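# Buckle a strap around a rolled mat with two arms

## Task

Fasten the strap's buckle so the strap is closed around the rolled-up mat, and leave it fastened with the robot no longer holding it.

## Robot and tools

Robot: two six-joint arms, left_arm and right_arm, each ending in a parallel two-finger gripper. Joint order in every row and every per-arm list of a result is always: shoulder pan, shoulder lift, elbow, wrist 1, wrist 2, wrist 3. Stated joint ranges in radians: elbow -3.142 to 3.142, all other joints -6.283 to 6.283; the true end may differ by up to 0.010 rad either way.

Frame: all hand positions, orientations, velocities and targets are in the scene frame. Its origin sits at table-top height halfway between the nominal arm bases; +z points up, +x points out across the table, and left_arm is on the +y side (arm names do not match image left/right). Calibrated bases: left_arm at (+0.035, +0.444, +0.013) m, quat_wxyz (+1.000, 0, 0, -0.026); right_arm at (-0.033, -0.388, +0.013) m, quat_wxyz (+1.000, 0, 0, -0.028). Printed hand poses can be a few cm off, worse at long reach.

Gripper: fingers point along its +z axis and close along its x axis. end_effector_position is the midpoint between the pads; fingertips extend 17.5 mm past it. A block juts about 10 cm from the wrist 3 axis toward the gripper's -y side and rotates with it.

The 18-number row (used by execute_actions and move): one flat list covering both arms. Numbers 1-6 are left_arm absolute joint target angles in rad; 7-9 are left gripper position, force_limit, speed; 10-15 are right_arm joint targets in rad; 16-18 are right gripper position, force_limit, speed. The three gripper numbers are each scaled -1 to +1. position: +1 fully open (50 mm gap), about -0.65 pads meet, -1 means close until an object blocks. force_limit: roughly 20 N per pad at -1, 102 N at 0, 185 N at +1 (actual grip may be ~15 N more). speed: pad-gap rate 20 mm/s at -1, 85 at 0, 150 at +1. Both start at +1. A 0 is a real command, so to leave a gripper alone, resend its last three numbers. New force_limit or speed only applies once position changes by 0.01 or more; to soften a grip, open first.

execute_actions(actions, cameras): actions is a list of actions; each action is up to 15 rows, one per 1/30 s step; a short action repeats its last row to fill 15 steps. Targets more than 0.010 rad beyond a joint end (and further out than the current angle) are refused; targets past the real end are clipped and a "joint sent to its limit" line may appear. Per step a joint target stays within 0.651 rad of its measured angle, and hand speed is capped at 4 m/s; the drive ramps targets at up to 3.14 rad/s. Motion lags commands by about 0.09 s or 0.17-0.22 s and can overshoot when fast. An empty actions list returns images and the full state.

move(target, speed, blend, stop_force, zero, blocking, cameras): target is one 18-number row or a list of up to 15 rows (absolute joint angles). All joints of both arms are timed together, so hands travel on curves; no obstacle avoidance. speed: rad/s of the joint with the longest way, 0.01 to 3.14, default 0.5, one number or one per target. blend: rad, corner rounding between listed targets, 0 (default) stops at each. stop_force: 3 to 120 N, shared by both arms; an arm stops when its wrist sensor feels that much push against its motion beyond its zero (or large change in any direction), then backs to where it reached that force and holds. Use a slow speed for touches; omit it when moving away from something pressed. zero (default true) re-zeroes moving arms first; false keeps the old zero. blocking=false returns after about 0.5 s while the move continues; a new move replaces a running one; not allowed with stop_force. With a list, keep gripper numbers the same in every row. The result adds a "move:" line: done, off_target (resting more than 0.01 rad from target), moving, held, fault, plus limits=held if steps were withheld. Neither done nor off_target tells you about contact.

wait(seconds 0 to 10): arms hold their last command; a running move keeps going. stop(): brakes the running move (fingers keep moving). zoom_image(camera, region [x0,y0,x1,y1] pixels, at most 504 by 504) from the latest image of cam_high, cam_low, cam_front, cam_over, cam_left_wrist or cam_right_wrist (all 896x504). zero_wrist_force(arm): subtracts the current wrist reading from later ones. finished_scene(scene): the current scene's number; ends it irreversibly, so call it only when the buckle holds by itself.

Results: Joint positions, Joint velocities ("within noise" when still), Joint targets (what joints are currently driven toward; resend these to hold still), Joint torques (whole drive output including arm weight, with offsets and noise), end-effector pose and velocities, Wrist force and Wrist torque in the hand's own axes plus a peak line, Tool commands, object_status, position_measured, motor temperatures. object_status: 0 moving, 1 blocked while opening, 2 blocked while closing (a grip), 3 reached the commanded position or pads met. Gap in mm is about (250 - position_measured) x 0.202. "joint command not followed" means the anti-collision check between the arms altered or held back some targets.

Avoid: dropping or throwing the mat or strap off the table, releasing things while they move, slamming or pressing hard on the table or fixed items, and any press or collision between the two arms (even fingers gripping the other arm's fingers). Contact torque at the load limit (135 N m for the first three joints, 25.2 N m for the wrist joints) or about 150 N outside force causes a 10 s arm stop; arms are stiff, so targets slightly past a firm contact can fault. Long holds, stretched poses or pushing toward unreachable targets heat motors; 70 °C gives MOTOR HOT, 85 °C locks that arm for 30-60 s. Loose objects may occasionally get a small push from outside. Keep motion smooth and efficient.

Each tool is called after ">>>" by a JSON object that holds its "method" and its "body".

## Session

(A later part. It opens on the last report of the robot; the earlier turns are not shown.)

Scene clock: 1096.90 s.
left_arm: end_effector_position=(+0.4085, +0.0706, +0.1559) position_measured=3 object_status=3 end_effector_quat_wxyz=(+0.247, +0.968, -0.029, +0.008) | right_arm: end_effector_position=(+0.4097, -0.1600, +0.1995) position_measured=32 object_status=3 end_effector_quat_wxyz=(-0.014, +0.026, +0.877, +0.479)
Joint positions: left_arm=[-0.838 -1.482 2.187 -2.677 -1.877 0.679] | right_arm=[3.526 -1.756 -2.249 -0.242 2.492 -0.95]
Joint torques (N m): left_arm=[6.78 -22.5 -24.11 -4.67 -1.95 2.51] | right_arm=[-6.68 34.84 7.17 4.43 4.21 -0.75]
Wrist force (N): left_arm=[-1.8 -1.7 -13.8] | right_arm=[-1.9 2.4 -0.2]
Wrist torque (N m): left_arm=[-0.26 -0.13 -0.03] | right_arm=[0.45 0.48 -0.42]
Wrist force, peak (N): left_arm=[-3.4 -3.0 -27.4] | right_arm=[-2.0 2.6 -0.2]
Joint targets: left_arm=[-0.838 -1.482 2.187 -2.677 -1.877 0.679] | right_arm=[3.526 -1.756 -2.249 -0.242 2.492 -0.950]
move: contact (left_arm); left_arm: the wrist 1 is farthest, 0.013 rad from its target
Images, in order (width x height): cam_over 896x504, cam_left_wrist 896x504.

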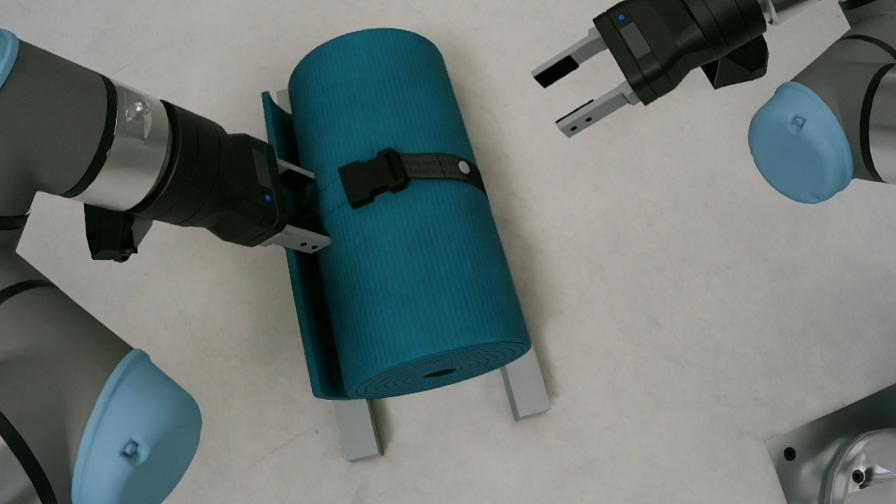

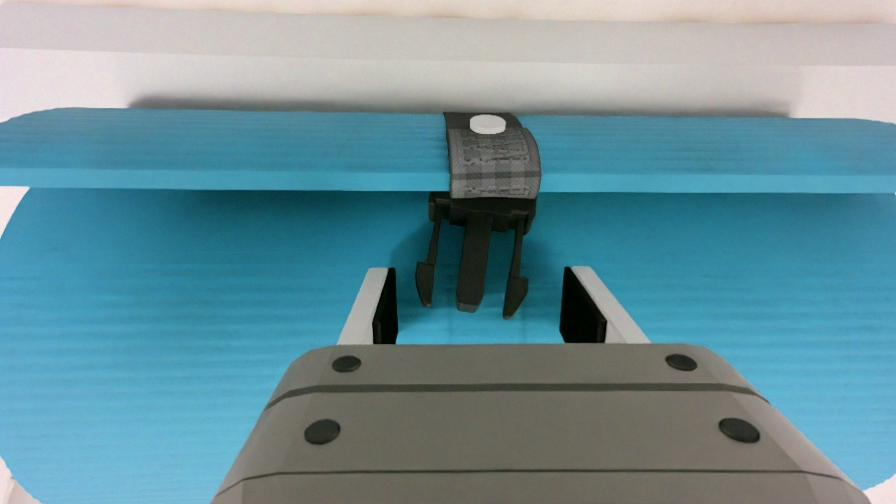

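>>> {"method": "move", "body": {"target": [[-0.825,-1.539,2.158,-2.588,-1.881,0.689,1,-1,-0.3,3.5258,-1.7565,-2.2485,-0.2421,2.4923,-0.95,0.8,-0.7,-1],[-0.6812,-1.4343,2.3312,-3.0708,-2.1327,0.719,1,-1,-0.3,3.5258,-1.7565,-2.2485,-0.2421,2.4923,-0.95,0.8,-0.7,-1]], "speed": 0.3, "blend": [0.05,0]}}

>>> {"method": "move", "body": {"target": [-0.7186,-1.3579,2.3253,-3.1606,-2.1114,0.682,1,-1,-0.3,3.5258,-1.7565,-2.2485,-0.2421,2.4923,-0.95,0.8,-0.7,-1], "speed": 0.06, "stop_force": 12, "cameras": ["cam_left_wrist","cam_over"]}}

>>> {"method": "zoom_image", "body": {"camera": "cam_over", "region": [220, 120, 420, 280]}}

Scene clock: 1134.83 s.
left_arm: end_effector_position=(+0.4104, +0.0995, +0.1657) position_measured=3 object_status=3 end_effector_quat_wxyz=(+0.389, +0.921, -0.028, +0.012) | right_arm: end_effector_position=(+0.4097, -0.1600, +0.1995) position_measured=32 object_status=3 end_effector_quat_wxyz=(-0.014, +0.026, +0.877, +0.479)
Joint positions: left_arm=[-0.681 -1.434 2.331 -3.071 -2.133 0.719] | right_arm=[3.526 -1.756 -2.249 -0.242 2.492 -0.95]
Joint torques (N m): left_arm=[-7.35 -34.49 -23.74 -2.58 0.09 -1.41] | right_arm=[-6.37 34.77 7.45 4.17 4.27 -0.64]
Wrist force (N): left_arm=[-1.6 -1.5 0.7] | right_arm=[-1.8 2.3 -0.2]
Wrist torque (N m): left_arm=[-0.20 0.35 -0.23] | right_arm=[0.42 0.46 -0.41]
Wrist force, peak (N): left_arm=[-1.7 -1.6 -14.1] | right_arm=[-2.1 2.5 -0.3]
Joint targets: left_arm=[-0.681 -1.434 2.331 -3.071 -2.133 0.719] | right_arm=[3.526 -1.756 -2.249 -0.242 2.492 -0.950]
move: done; blend cut to 0.0447 rad at target 1

Scene clock: 1137.37 s.
left_arm: end_effector_position=(+0.4104, +0.0794, +0.1453) position_measured=3 object_status=3 end_effector_quat_wxyz=(+0.389, +0.921, -0.027, +0.012) | right_arm: end_effector_position=(+0.4097, -0.1600, +0.1995) position_measured=32 object_status=3 end_effector_quat_wxyz=(-0.014, +0.026, +0.877, +0.479)
Joint positions: left_arm=[-0.719 -1.358 2.325 -3.161 -2.111 0.682] | right_arm=[3.526 -1.756 -2.249 -0.242 2.492 -0.95]
Joint torques (N m): left_arm=[9.47 -36.84 -13.98 -1.23 -2.64 2.36] | right_arm=[-6.12 34.59 7.38 4.19 4.27 -0.72]
Wrist force (N): left_arm=[-1.6 -1.6 0.7] | right_arm=[-1.9 2.3 -0.1]
Wrist torque (N m): left_arm=[-0.22 0.35 -0.11] | right_arm=[0.43 0.47 -0.41]
Wrist force, peak (N): left_arm=[-2.0 -1.9 0.6] | right_arm=[-1.9 2.7 -0.3]
Joint targets: left_arm=[-0.719 -1.358 2.325 -3.161 -2.111 0.682] | right_arm=[3.526 -1.756 -2.249 -0.242 2.492 -0.950]
move: done
Images, in order (width x height): cam_over 896x504, cam_left_wrist 896x504.

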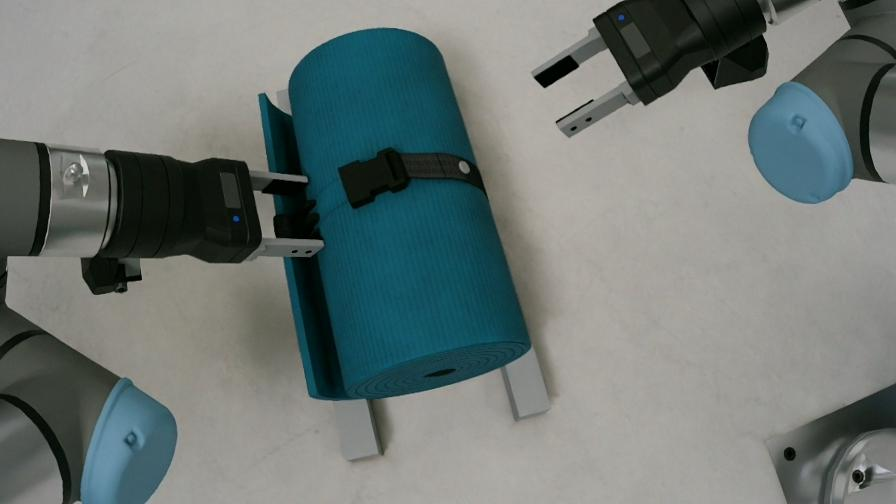

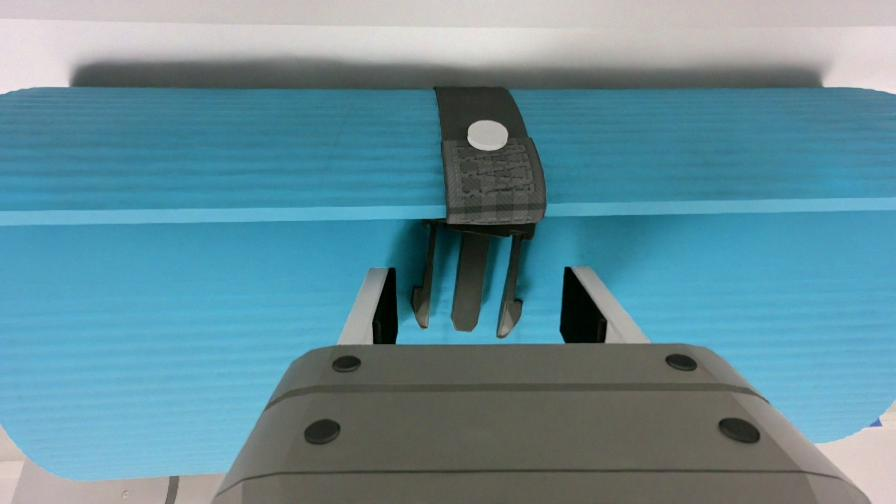

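Scaled by 2.520.

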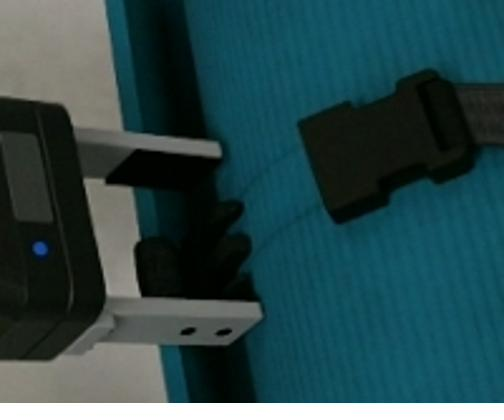

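>>> {"method": "move", "body": {"target": [-0.7242,-1.3252,2.3297,-3.2002,-2.1082,0.677,1,-1,-0.3,3.5258,-1.7565,-2.2485,-0.2421,2.4923,-0.95,0.8,-0.7,-1], "speed": 0.05, "stop_force": 15, "cameras": ["cam_left_wrist"]}}

Scene clock: 1146.73 s.
left_arm: end_effector_position=(+0.4104, +0.0786, +0.1426) position_measured=3 object_status=3 end_effector_quat_wxyz=(+0.389, +0.921, -0.027, +0.012) | right_arm: end_effector_position=(+0.4097, -0.1600, +0.1995) position_measured=32 object_status=3 end_effector_quat_wxyz=(-0.014, +0.026, +0.877, +0.479)
Joint positions: left_arm=[-0.72 -1.35 2.326 -3.171 -2.111 0.681] | right_arm=[3.526 -1.756 -2.249 -0.242 2.492 -0.95]
Joint torques (N m): left_arm=[5.74 -19.38 -21.81 -3.87 -1.73 2.55] | right_arm=[-5.41 34.56 7.27 4.04 4.18 -0.74]
Wrist force (N): left_arm=[-1.8 0.4 -14.5] | right_arm=[-2.0 2.4 -0.4]
Wrist torque (N m): left_arm=[-0.38 -0.11 -0.17] | right_arm=[0.45 0.49 -0.41]
Wrist force, peak (N): left_arm=[-3.7 1.4 -27.4] | right_arm=[-2.1 2.5 -0.1]
Joint targets: left_arm=[-0.720 -1.350 2.326 -3.171 -2.111 0.681] | right_arm=[3.526 -1.756 -2.249 -0.242 2.492 -0.950]
move: contact (left_arm); left_arm: the wrist 1 is farthest, 0.029 rad from its target
Images, in order (width x height): cam_left_wrist 896x504.

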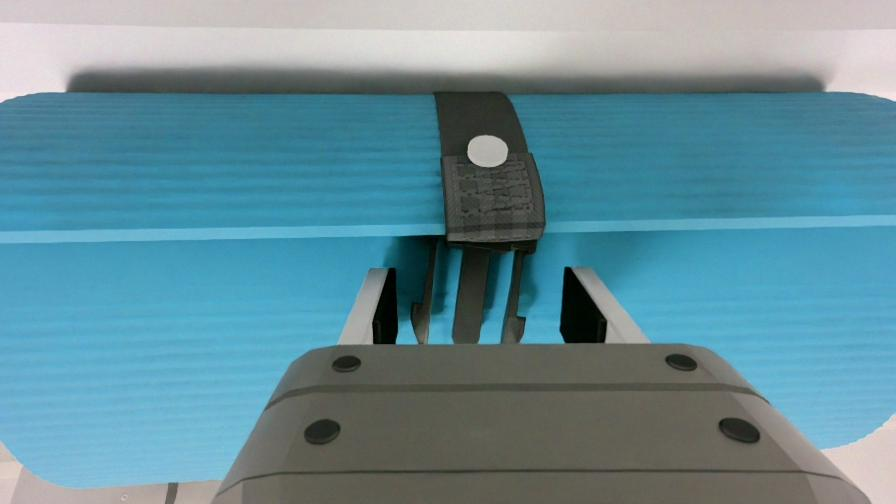

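>>> {"method": "move", "body": {"target": [-0.711,-1.368,2.3275,-3.145,-2.116,0.70,1,-1,-0.3,3.5258,-1.7565,-2.2485,-0.2421,2.4923,-0.95,0.8,-0.7,-1], "speed": 0.1}}

>>> {"method": "move", "body": {"target": [[-0.715,-1.339,2.333,-3.18,-2.114,0.70,1,-1,-0.3,3.5258,-1.7565,-2.2485,-0.2421,2.4923,-0.95,0.8,-0.7,-1],[-0.7242,-1.314,2.3297,-3.211,-2.1082,0.695,1,-1,-0.3,3.5258,-1.7565,-2.2485,-0.2421,2.4923,-0.95,0.8,-0.7,-1]], "speed": 0.05, "stop_force": 20, "cameras": ["cam_left_wrist","cam_front"]}}

Scene clock: 1157.50 s.
left_arm: end_effector_position=(+0.4103, +0.0837, +0.1469) position_measured=3 object_status=3 end_effector_quat_wxyz=(+0.388, +0.921, -0.032, +0.012) | right_arm: end_effector_position=(+0.4097, -0.1600, +0.1995) position_measured=32 object_status=3 end_effector_quat_wxyz=(-0.014, +0.026, +0.877, +0.479)
Joint positions: left_arm=[-0.711 -1.368 2.328 -3.145 -2.116 0.7] | right_arm=[3.526 -1.756 -2.249 -0.242 2.492 -0.95]
Joint torques (N m): left_arm=[-3.81 -19.66 -11.61 -5.89 -1.36 -2.18] | right_arm=[-5.2 34.69 7.73 3.91 4.17 -0.53]
Wrist force (N): left_arm=[-1.7 -1.6 0.6] | right_arm=[-1.8 2.4 -0.2]
Wrist torque (N m): left_arm=[-0.22 0.35 -0.23] | right_arm=[0.44 0.47 -0.41]
Wrist force, peak (N): left_arm=[-1.8 0.6 -14.8] | right_arm=[-1.9 2.6 -0.2]
Joint targets: left_arm=[-0.711 -1.368 2.328 -3.145 -2.116 0.700] | right_arm=[3.526 -1.756 -2.249 -0.242 2.492 -0.950]
move: done

Scene clock: 1159.00 s.
left_arm: end_effector_position=(+0.4100, +0.0816, +0.1366) position_measured=3 object_status=3 end_effector_quat_wxyz=(+0.388, +0.921, -0.033, +0.013) | right_arm: end_effector_position=(+0.4097, -0.1600, +0.1995) position_measured=32 object_status=3 end_effector_quat_wxyz=(-0.014, +0.026, +0.877, +0.479)
Joint positions: left_arm=[-0.715 -1.339 2.333 -3.18 -2.114 0.7] | right_arm=[3.526 -1.756 -2.249 -0.242 2.492 -0.95]
Joint torques (N m): left_arm=[4.44 -23.82 -15.47 -1.65 -1.47 2.32] | right_arm=[-5.8 34.78 7.57 3.85 4.26 -0.63]
Wrist force (N): left_arm=[-2.1 0.5 -21.9] | right_arm=[-1.7 2.4 -0.3]
Wrist torque (N m): left_arm=[-0.44 -0.31 -0.24] | right_arm=[0.44 0.44 -0.41]
Wrist force, peak (N): left_arm=[-3.8 0.2 -34.6] | right_arm=[-2.1 2.6 -0.5]
Joint targets: left_arm=[-0.715 -1.339 2.333 -3.180 -2.114 0.700] | right_arm=[3.526 -1.756 -2.249 -0.242 2.492 -0.950]
move: contact (left_arm); path passed 1 of 2 targets; left_arm: the wrist 1 is farthest, 0.031 rad from its target
Images, in order (width x height): cam_front 896x504, cam_left_wrist 896x504.

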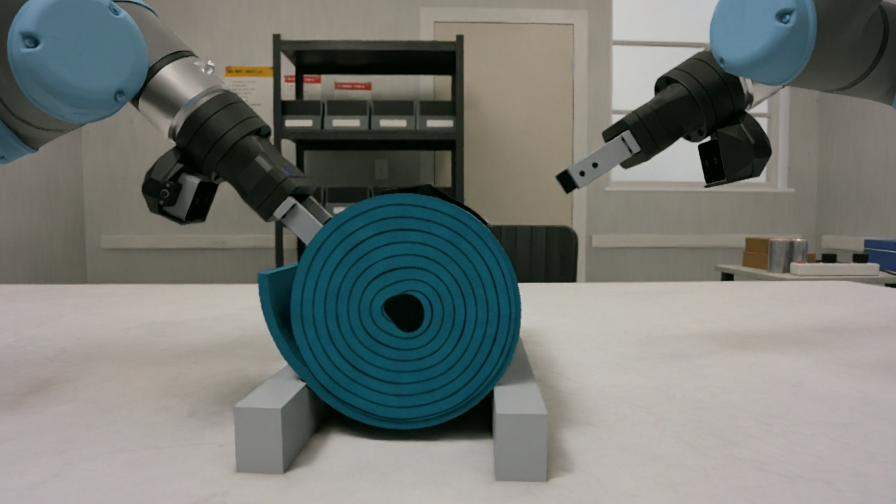

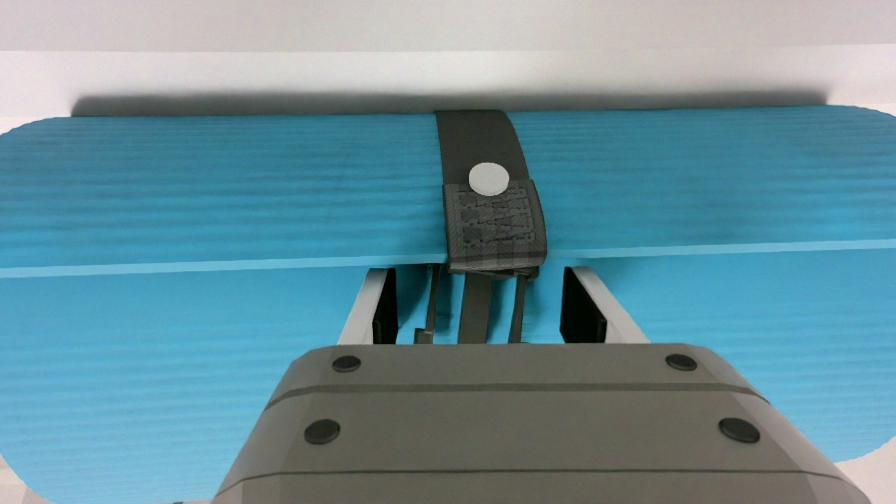

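>>> {"method": "move", "body": {"target": [-0.715,-1.339,2.333,-3.18,-2.114,0.7,-1,-1,-1,3.5258,-1.7565,-2.2485,-0.2421,2.4923,-0.95,0.8,-0.7,-1], "speed": 0.05, "cameras": ["cam_left_wrist"]}}

>>> {"method": "zoom_image", "body": {"camera": "cam_left_wrist", "region": [360, 150, 600, 350]}}

Scene clock: 1163.73 s.
left_arm: end_effector_position=(+0.4099, +0.0817, +0.1365) position_measured=126 object_status=2 end_effector_quat_wxyz=(+0.388, +0.921, -0.033, +0.013) | right_arm: end_effector_position=(+0.4097, -0.1600, +0.1995) position_measured=32 object_status=3 end_effector_quat_wxyz=(-0.014, +0.026, +0.877, +0.479)
Joint positions: left_arm=[-0.715 -1.339 2.333 -3.18 -2.114 0.7] | right_arm=[3.526 -1.756 -2.249 -0.242 2.492 -0.95]
Joint torques (N m): left_arm=[6.26 -20.37 -12.79 -3.65 -0.72 0.9] | right_arm=[-5.44 34.46 7.64 3.83 4.17 -0.56]
Wrist force (N): left_arm=[-3.1 -1.9 -2.1] | right_arm=[-1.9 2.4 -0.2]
Wrist torque (N m): left_arm=[-0.22 0.33 -0.18] | right_arm=[0.44 0.47 -0.41]
Wrist force, peak (N): left_arm=[-11.7 -1.8 -20.9] | right_arm=[-2.0 2.6 -0.2]
Joint targets: left_arm=[-0.715 -1.339 2.333 -3.180 -2.114 0.700] | right_arm=[3.526 -1.756 -2.249 -0.242 2.492 -0.950]
move: done
Images, in order (width x height): cam_left_wrist 896x504.

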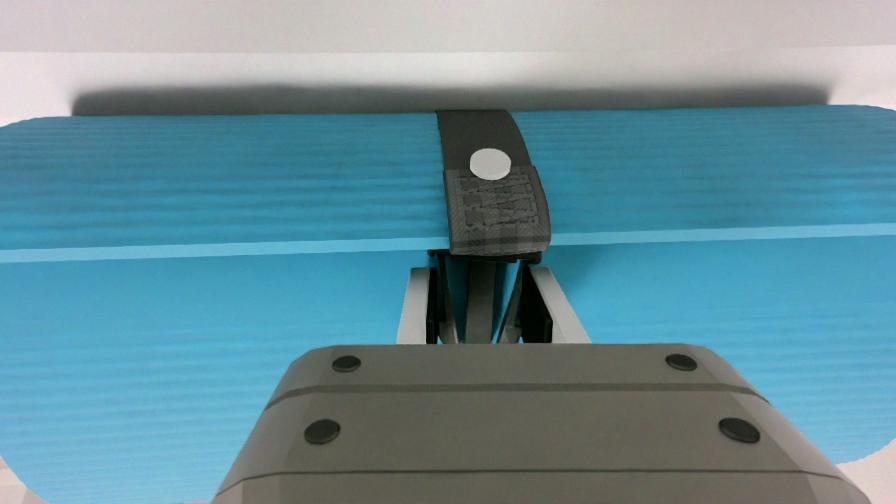

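Scaled by 2.100.

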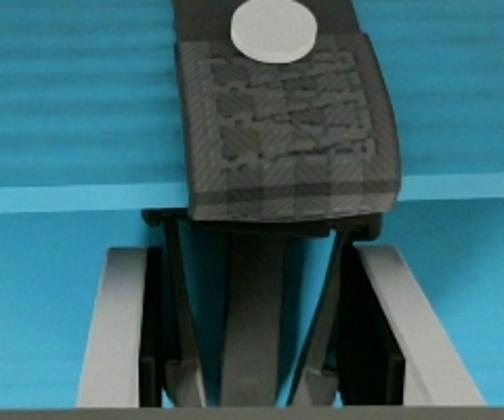

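>>> {"method": "move", "body": {"target": [[-0.715,-1.339,2.333,-3.18,-2.114,0.7,1,-1,-0.3,3.5258,-1.7565,-2.2485,-0.2421,2.4923,-0.95,0.8,-0.7,-1],[-0.703,-1.355,2.341,-3.17,-2.12,0.71,1,-1,-0.3,3.5258,-1.7565,-2.2485,-0.2421,2.4923,-0.95,0.8,-0.7,-1]], "speed": 0.1}}

>>> {"method": "move", "body": {"target": [[-0.703,-1.339,2.341,-3.186,-2.12,0.71,1,-1,-0.3,3.5258,-1.7565,-2.2485,-0.2421,2.4923,-0.95,0.8,-0.7,-1],[-0.7141,-1.3197,2.3387,-3.2098,-2.1142,0.70,1,-1,-0.3,3.5258,-1.7565,-2.2485,-0.2421,2.4923,-0.95,0.8,-0.7,-1]], "speed": 0.05, "stop_force": 30, "cameras": ["cam_left_wrist"]}}

>>> {"method": "zoom_image", "body": {"camera": "cam_left_wrist", "region": [360, 150, 600, 350]}}

Scene clock: 1175.27 s.
left_arm: end_effector_position=(+0.4099, +0.0886, +0.1400) position_measured=3 object_status=3 end_effector_quat_wxyz=(+0.389, +0.921, -0.033, +0.014) | right_arm: end_effector_position=(+0.4097, -0.1600, +0.1995) position_measured=32 object_status=3 end_effector_quat_wxyz=(-0.014, +0.026, +0.877, +0.479)
Joint positions: left_arm=[-0.703 -1.355 2.341 -3.17 -2.12 0.71] | right_arm=[3.526 -1.756 -2.249 -0.242 2.492 -0.95]
Joint torques (N m): left_arm=[-4.94 -23.13 -18.76 -3.29 -1.42 0.39] | right_arm=[-4.88 34.24 7.83 3.59 4.19 -0.46]
Wrist force (N): left_arm=[-1.8 -1.4 0.8] | right_arm=[-2.0 2.5 -0.3]
Wrist torque (N m): left_arm=[-0.19 0.38 -0.23] | right_arm=[0.46 0.50 -0.41]
Wrist force, peak (N): left_arm=[10.2 -6.6 -14.7] | right_arm=[-2.0 2.6 -0.2]
Joint targets: left_arm=[-0.703 -1.355 2.341 -3.170 -2.120 0.710] | right_arm=[3.526 -1.756 -2.249 -0.242 2.492 -0.950]
move: done

Scene clock: 1176.87 s.
left_arm: end_effector_position=(+0.4106, +0.0834, +0.1317) position_measured=3 object_status=3 end_effector_quat_wxyz=(+0.389, +0.920, -0.034, +0.014) | right_arm: end_effector_position=(+0.4097, -0.1600, +0.1995) position_measured=32 object_status=3 end_effector_quat_wxyz=(-0.014, +0.026, +0.877, +0.479)
Joint positions: left_arm=[-0.711 -1.325 2.339 -3.203 -2.116 0.703] | right_arm=[3.526 -1.756 -2.249 -0.242 2.492 -0.95]
Joint torques (N m): left_arm=[0.77 -22.16 -9.94 -4.34 -2.15 2.29] | right_arm=[-4.83 34.45 7.94 3.56 4.21 -0.43]
Wrist force (N): left_arm=[-4.4 -7.0 -30.0] | right_arm=[-1.9 2.5 -0.2]
Wrist torque (N m): left_arm=[-0.51 -0.49 0.03] | right_arm=[0.45 0.48 -0.41]
Wrist force, peak (N): left_arm=[-5.4 -10.0 -48.4] | right_arm=[-2.2 2.5 -0.2]
Joint targets: left_arm=[-0.711 -1.325 2.339 -3.203 -2.116 0.703] | right_arm=[3.526 -1.756 -2.249 -0.242 2.492 -0.950]
move: contact (left_arm); path passed 1 of 2 targets
Images, in order (width x height): cam_left_wrist 896x504.

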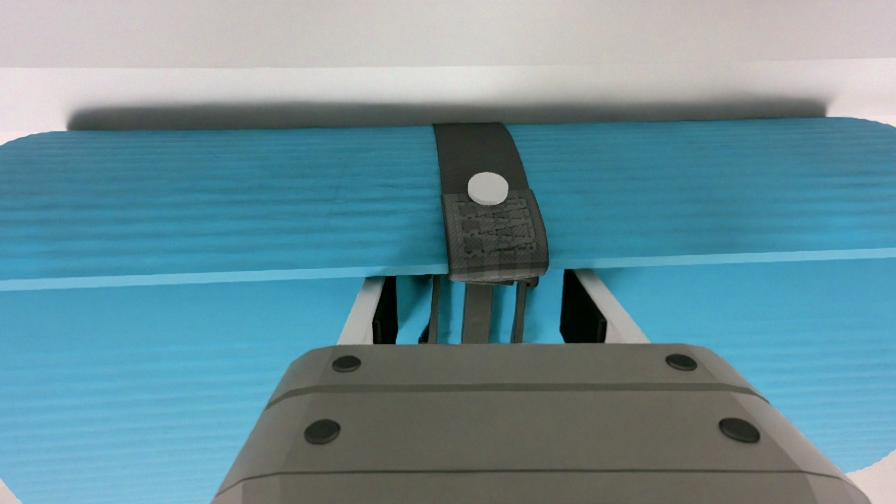

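Scaled by 2.100.

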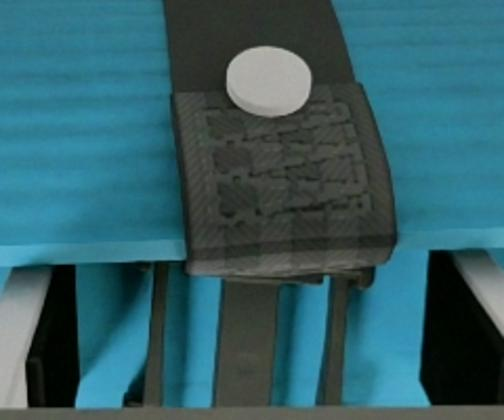

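>>> {"method": "move", "body": {"target": [-0.711,-1.325,2.339,-3.203,-2.116,0.703,-1,-1,-1,3.5258,-1.7565,-2.2485,-0.2421,2.4923,-0.95,0.8,-0.7,-1], "speed": 0.05, "cameras": ["cam_left_wrist"]}}

>>> {"method": "zoom_image", "body": {"camera": "cam_left_wrist", "region": [360, 150, 600, 350]}}

Scene clock: 1180.47 s.
left_arm: end_effector_position=(+0.4106, +0.0833, +0.1317) position_measured=86 object_status=2 end_effector_quat_wxyz=(+0.389, +0.920, -0.034, +0.014) | right_arm: end_effector_position=(+0.4097, -0.1600, +0.1995) position_measured=32 object_status=3 end_effector_quat_wxyz=(-0.014, +0.026, +0.877, +0.479)
Joint positions: left_arm=[-0.711 -1.325 2.339 -3.203 -2.116 0.703] | right_arm=[3.526 -1.756 -2.249 -0.242 2.492 -0.95]
Joint torques (N m): left_arm=[-10.02 -20.83 -25.57 -3.7 1.28 -0.16] | right_arm=[-5.09 34.77 8.07 3.44 4.19 -0.44]
Wrist force (N): left_arm=[-10.5 -8.7 -15.0] | right_arm=[-1.8 2.4 -0.2]
Wrist torque (N m): left_arm=[-0.38 -0.02 0.05] | right_arm=[0.44 0.46 -0.41]
Wrist force, peak (N): left_arm=[-17.0 -7.9 -30.0] | right_arm=[-2.0 2.6 -0.3]
Joint targets: left_arm=[-0.711 -1.325 2.339 -3.203 -2.116 0.703] | right_arm=[3.526 -1.756 -2.249 -0.242 2.492 -0.950]
move: done
Images, in order (width x height): cam_left_wrist 896x504.

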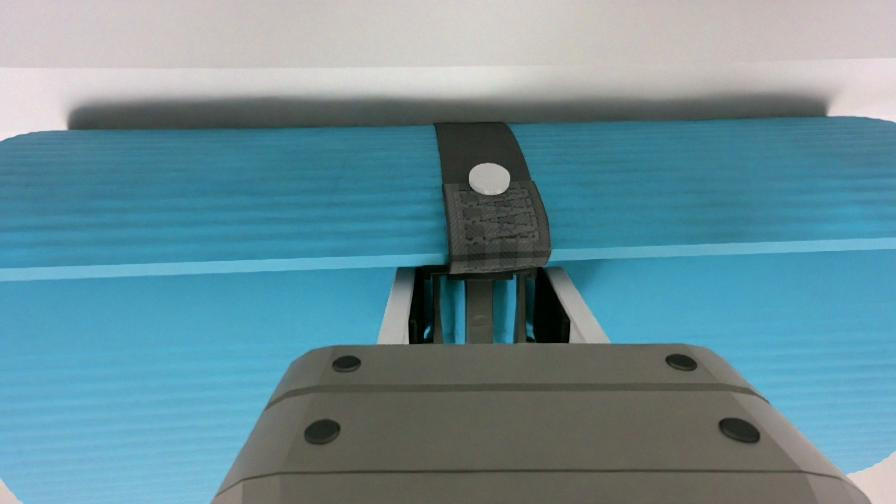

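Scaled by 2.100.

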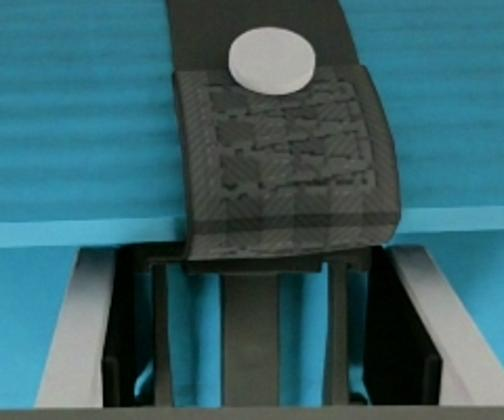

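>>> {"method": "move", "body": {"target": [-0.711,-1.325,2.339,-3.203,-2.116,0.703,-0.98,-0.5,-1,3.5258,-1.7565,-2.2485,-0.2421,2.4923,-0.95,0.8,-0.7,-1], "speed": 0.05}}

>>> {"method": "move", "body": {"target": [-0.6812,-1.4343,2.3312,-3.0708,-2.1327,0.719,-0.98,-0.5,-1,3.5258,-1.7565,-2.2485,-0.2421,2.4923,-0.95,0.8,-0.7,-1], "speed": 0.1, "stop_force": 30, "cameras": ["cam_left_wrist","cam_front","cam_over","cam_right_wrist"]}}

>>> {"method": "zoom_image", "body": {"camera": "cam_left_wrist", "region": [360, 150, 600, 350]}}

Scene clock: 1191.87 s.
left_arm: end_effector_position=(+0.4106, +0.0833, +0.1317) position_measured=92 object_status=2 end_effector_quat_wxyz=(+0.389, +0.920, -0.034, +0.014) | right_arm: end_effector_position=(+0.4097, -0.1600, +0.1995) position_measured=32 object_status=3 end_effector_quat_wxyz=(-0.014, +0.026, +0.877, +0.479)
Joint positions: left_arm=[-0.711 -1.325 2.339 -3.203 -2.116 0.703] | right_arm=[3.526 -1.756 -2.249 -0.242 2.492 -0.95]
Joint torques (N m): left_arm=[-4.06 -29.96 -16.52 -6.81 -0.89 -2.73] | right_arm=[-5.02 34.38 7.82 3.38 4.2 -0.38]
Wrist force (N): left_arm=[-10.1 -8.4 -14.3] | right_arm=[-1.7 2.4 -0.3]
Wrist torque (N m): left_arm=[-0.40 -0.01 0.03] | right_arm=[0.44 0.45 -0.41]
Wrist force, peak (N): left_arm=[-11.2 -8.9 -15.3] | right_arm=[-1.9 2.5 -0.2]
Joint targets: left_arm=[-0.711 -1.325 2.339 -3.203 -2.116 0.703] | right_arm=[3.526 -1.756 -2.249 -0.242 2.492 -0.950]
move: done

Scene clock: 1194.27 s.
left_arm: end_effector_position=(+0.4104, +0.0994, +0.1658) position_measured=92 object_status=2 end_effector_quat_wxyz=(+0.389, +0.921, -0.028, +0.012) | right_arm: end_effector_position=(+0.4097, -0.1600, +0.1995) position_measured=32 object_status=3 end_effector_quat_wxyz=(-0.014, +0.026, +0.877, +0.479)
Joint positions: left_arm=[-0.681 -1.434 2.331 -3.071 -2.133 0.719] | right_arm=[3.526 -1.756 -2.249 -0.242 2.492 -0.95]
Joint torques (N m): left_arm=[-7.93 -17.57 -12.77 -6.03 0.79 -2.39] | right_arm=[-4.71 34.04 7.89 3.22 4.13 -0.41]
Wrist force (N): left_arm=[-1.8 -1.7 0.9] | right_arm=[-1.8 2.3 -0.2]
Wrist torque (N m): left_arm=[-0.22 0.37 -0.23] | right_arm=[0.43 0.46 -0.42]
Wrist force, peak (N): left_arm=[-10.2 -8.3 -13.9] | right_arm=[-2.2 2.4 -0.2]
Joint targets: left_arm=[-0.681 -1.434 2.331 -3.071 -2.133 0.719] | right_arm=[3.526 -1.756 -2.249 -0.242 2.492 -0.950]
move: done
Images, in order (width x height): cam_front 896x504, cam_over 896x504, cam_left_wrist 896x504, cam_right_wrist 896x504.

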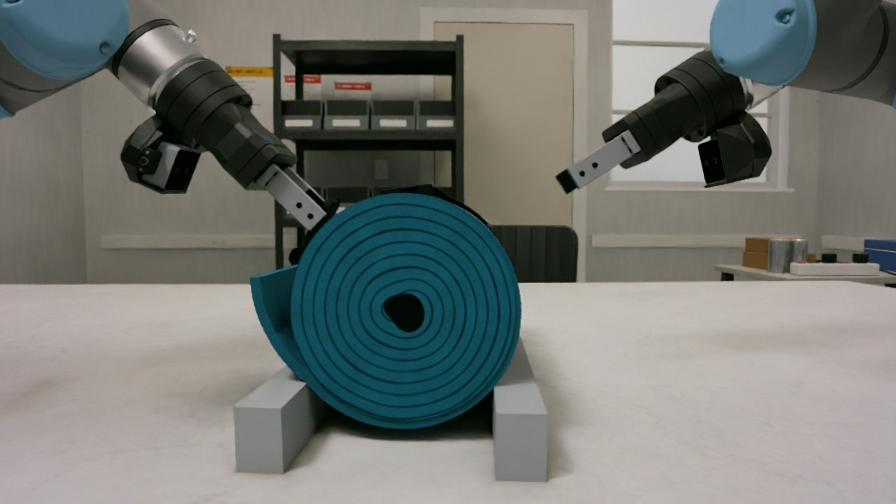

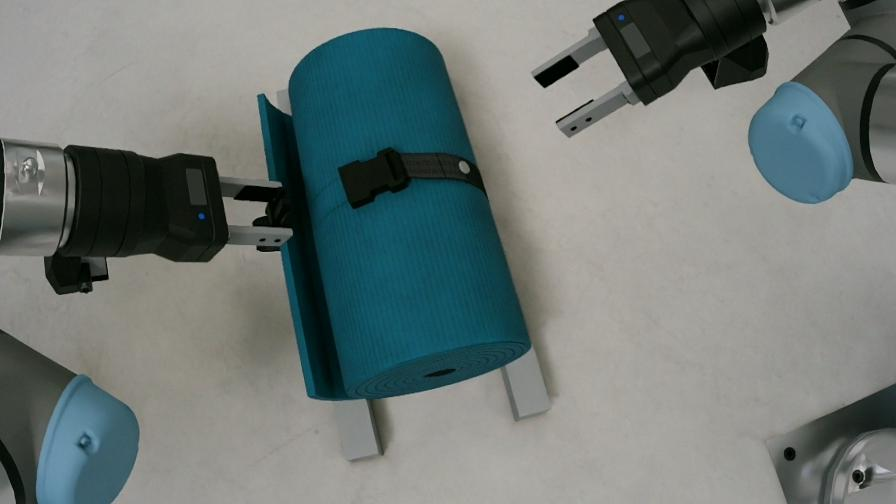

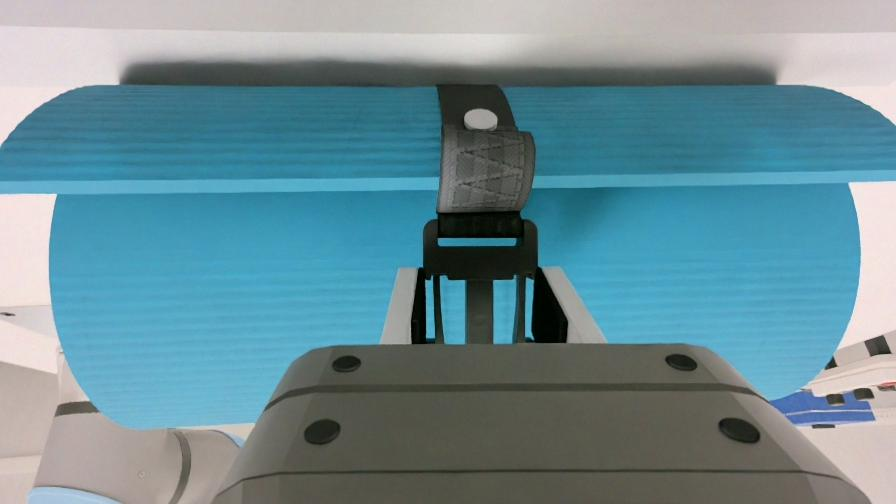

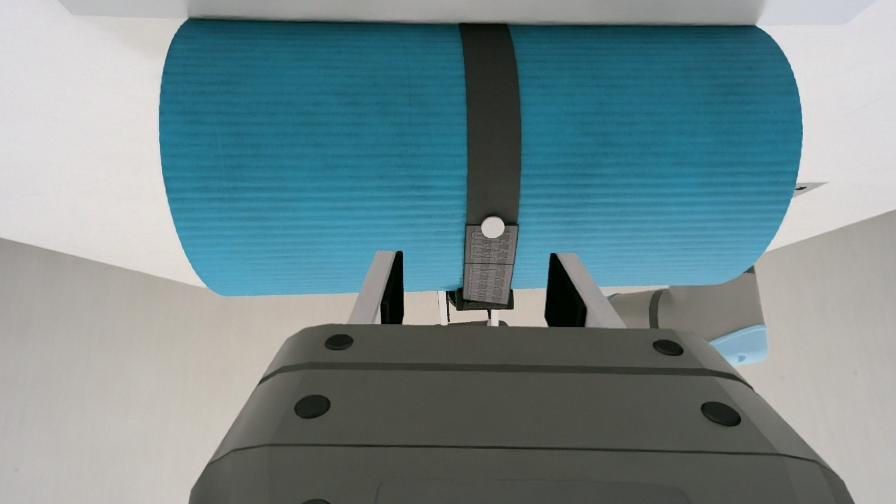

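Scaled by 2.100.

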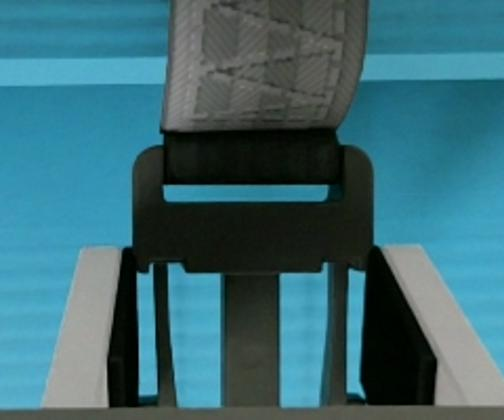

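>>> {"method": "move", "body": {"target": [-0.6812,-1.4343,2.3312,-3.0708,-2.1327,0.719,-0.98,-0.5,-1,3.9482,-1.6503,-1.9422,-0.7636,1.9287,-0.695,1,-0.5,-1], "speed": 0.5}}

>>> {"method": "move", "body": {"target": [-0.6812,-1.4343,2.3312,-3.0708,-2.1327,0.719,-0.98,-0.5,-1,3.9951,-1.7343,-2.0114,-0.594,1.9123,-0.648,1,-0.5,-1], "speed": 0.08, "stop_force": 10, "cameras": ["cam_right_wrist","cam_over"]}}

>>> {"method": "zoom_image", "body": {"camera": "cam_over", "region": [220, 80, 540, 260]}}

Scene clock: 1209.87 s.
left_arm: end_effector_position=(+0.4104, +0.0994, +0.1658) position_measured=92 object_status=2 end_effector_quat_wxyz=(+0.389, +0.921, -0.028, +0.012) | right_arm: end_effector_position=(+0.4089, -0.0339, +0.2353) position_measured=3 object_status=3 end_effector_quat_wxyz=(-0.007, +0.029, +0.968, +0.247)
Joint positions: left_arm=[-0.681 -1.434 2.331 -3.071 -2.133 0.719] | right_arm=[3.948 -1.65 -1.942 -0.763 1.929 -0.695]
Joint torques (N m): left_arm=[-7.12 -16.28 -11.58 -5.75 0.66 -2.42] | right_arm=[5.13 16.75 21.72 2.51 -0.63 0.18]
Wrist force (N): left_arm=[-1.9 -1.6 0.7] | right_arm=[-1.3 2.9 -1.0]
Wrist torque (N m): left_arm=[-0.20 0.39 -0.22] | right_arm=[0.43 0.22 -0.11]
Wrist force, peak (N): left_arm=[-1.8 -1.9 1.0] | right_arm=[-0.5 5.9 -1.3]
Joint targets: left_arm=[-0.681 -1.434 2.331 -3.071 -2.133 0.719] | right_arm=[3.948 -1.650 -1.942 -0.764 1.929 -0.695]
move: done

Scene clock: 1212.57 s.
left_arm: end_effector_position=(+0.4104, +0.0994, +0.1658) position_measured=92 object_status=2 end_effector_quat_wxyz=(+0.389, +0.921, -0.028, +0.012) | right_arm: end_effector_position=(+0.4035, -0.0151, +0.1934) position_measured=3 object_status=3 end_effector_quat_wxyz=(-0.007, +0.030, +0.968, +0.247)
Joint positions: left_arm=[-0.681 -1.434 2.331 -3.071 -2.133 0.719] | right_arm=[3.984 -1.714 -1.995 -0.634 1.916 -0.659]
Joint torques (N m): left_arm=[-7.47 -17.3 -12.36 -5.52 0.61 -2.34] | right_arm=[-5.61 30.31 25.6 3.21 3.56 -0.59]
Wrist force (N): left_arm=[-1.8 -1.7 0.8] | right_arm=[-3.0 5.8 -10.6]
Wrist torque (N m): left_arm=[-0.22 0.37 -0.22] | right_arm=[0.59 -0.05 -0.22]
Wrist force, peak (N): left_arm=[-2.0 -1.7 0.7] | right_arm=[-3.9 7.4 -22.3]
Joint targets: left_arm=[-0.681 -1.434 2.331 -3.071 -2.133 0.719] | right_arm=[3.984 -1.714 -1.995 -0.634 1.916 -0.659]
move: contact (right_arm); right_arm: the wrist 1 is farthest, 0.040 rad from its target
Images, in order (width x height): cam_over 896x504, cam_right_wrist 896x504.

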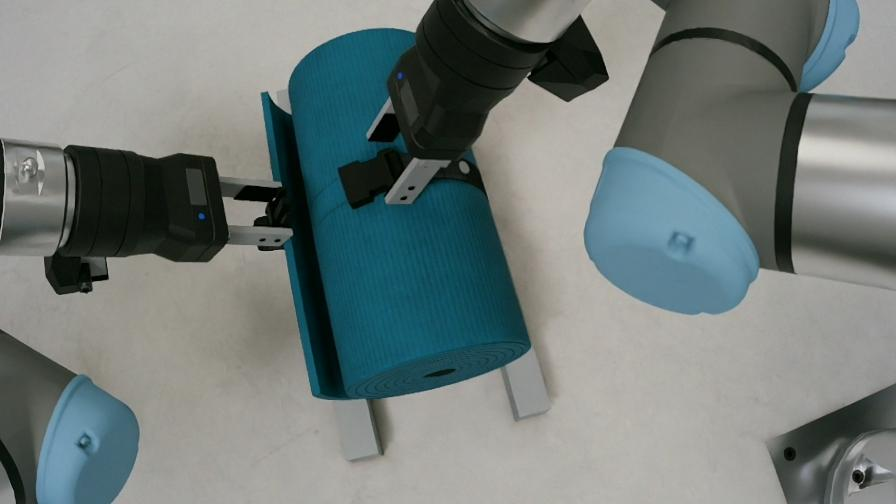

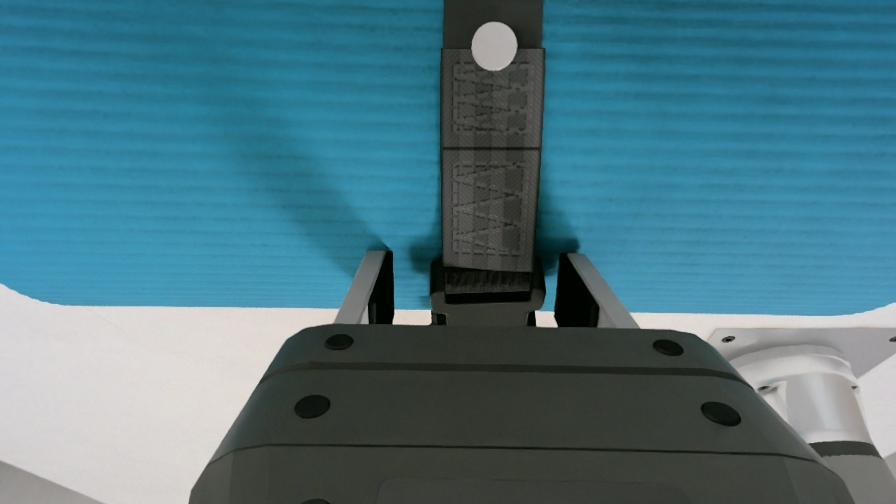

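Scaled by 1.575.

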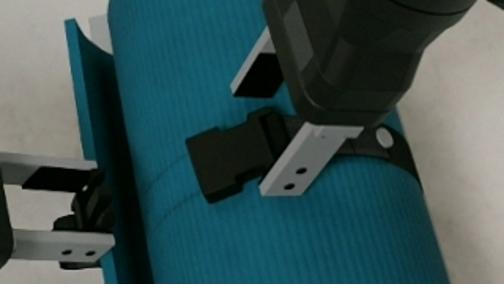

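>>> {"method": "move", "body": {"target": [-0.6812,-1.4343,2.3312,-3.0708,-2.1327,0.719,-0.98,-0.5,-1,3.984,-1.714,-1.995,-0.634,1.916,-0.659,-1,-0.6,-1], "speed": 0.08, "cameras": ["cam_right_wrist","cam_over","cam_front"]}}

>>> {"method": "zoom_image", "body": {"camera": "cam_front", "region": [250, 120, 550, 300]}}

Scene clock: 1218.40 s.
left_arm: end_effector_position=(+0.4104, +0.0994, +0.1658) position_measured=92 object_status=2 end_effector_quat_wxyz=(+0.389, +0.921, -0.028, +0.012) | right_arm: end_effector_position=(+0.4035, -0.0151, +0.1937) position_measured=86 object_status=2 end_effector_quat_wxyz=(-0.007, +0.030, +0.968, +0.247)
Joint positions: left_arm=[-0.681 -1.434 2.331 -3.071 -2.133 0.719] | right_arm=[3.984 -1.714 -1.995 -0.634 1.916 -0.659]
Joint torques (N m): left_arm=[-7.47 -17.2 -12.59 -5.21 0.86 -2.18] | right_arm=[-0.78 29.05 25.4 1.56 -1.66 1.07]
Wrist force (N): left_arm=[-1.7 -1.5 0.7] | right_arm=[-3.6 5.4 -4.7]
Wrist torque (N m): left_arm=[-0.18 0.37 -0.22] | right_arm=[0.55 0.12 -0.19]
Wrist force, peak (N): left_arm=[-2.0 -1.8 0.8] | right_arm=[-2.9 6.0 -11.1]
Joint targets: left_arm=[-0.681 -1.434 2.331 -3.071 -2.133 0.719] | right_arm=[3.984 -1.714 -1.995 -0.634 1.916 -0.659]
move: done
Images, in order (width x height): cam_front 896x504, cam_over 896x504, cam_right_wrist 896x504.

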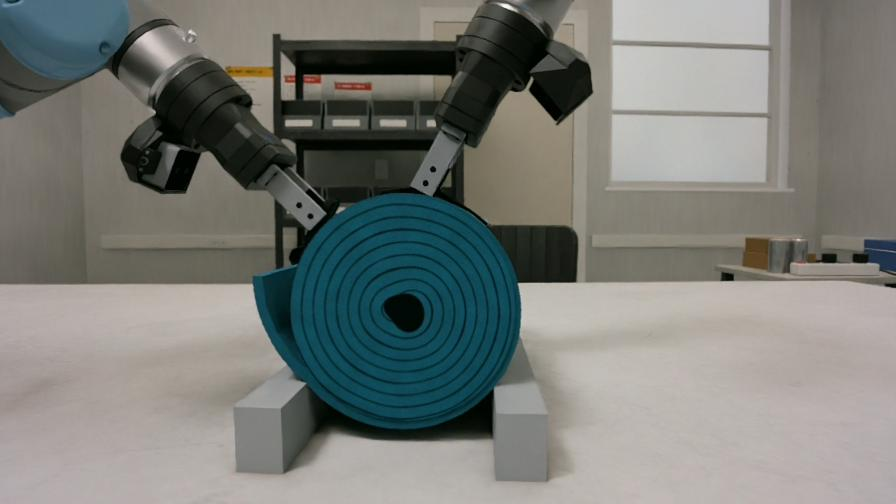

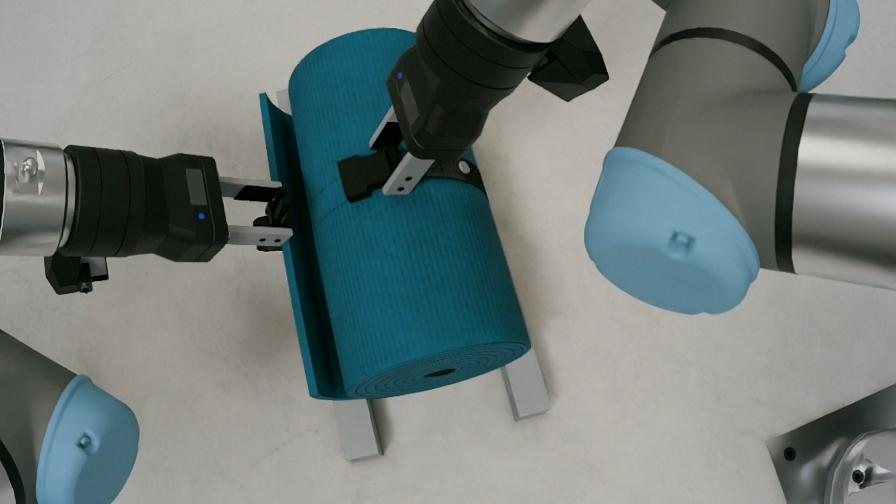

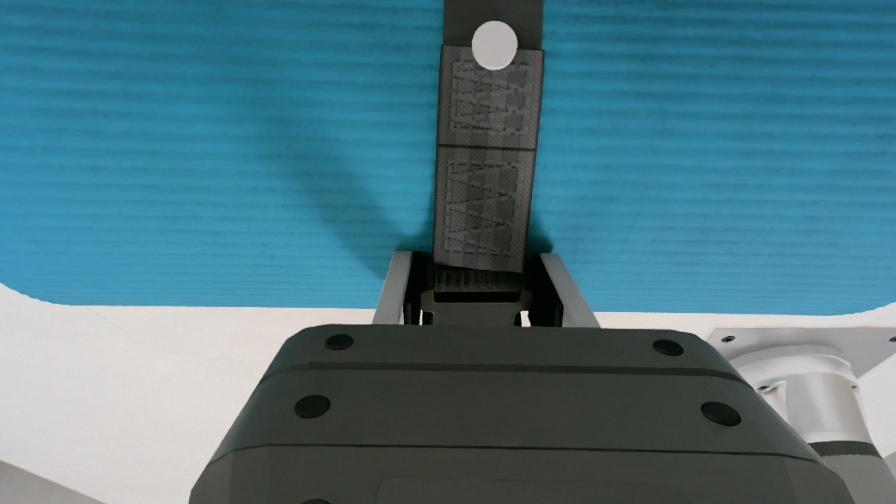

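Scaled by 1.680.

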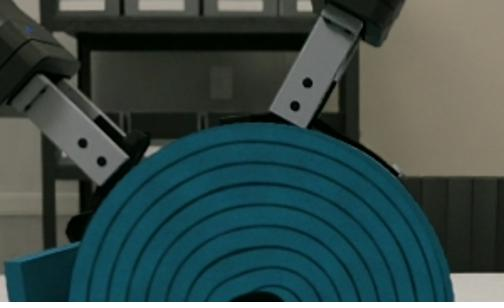

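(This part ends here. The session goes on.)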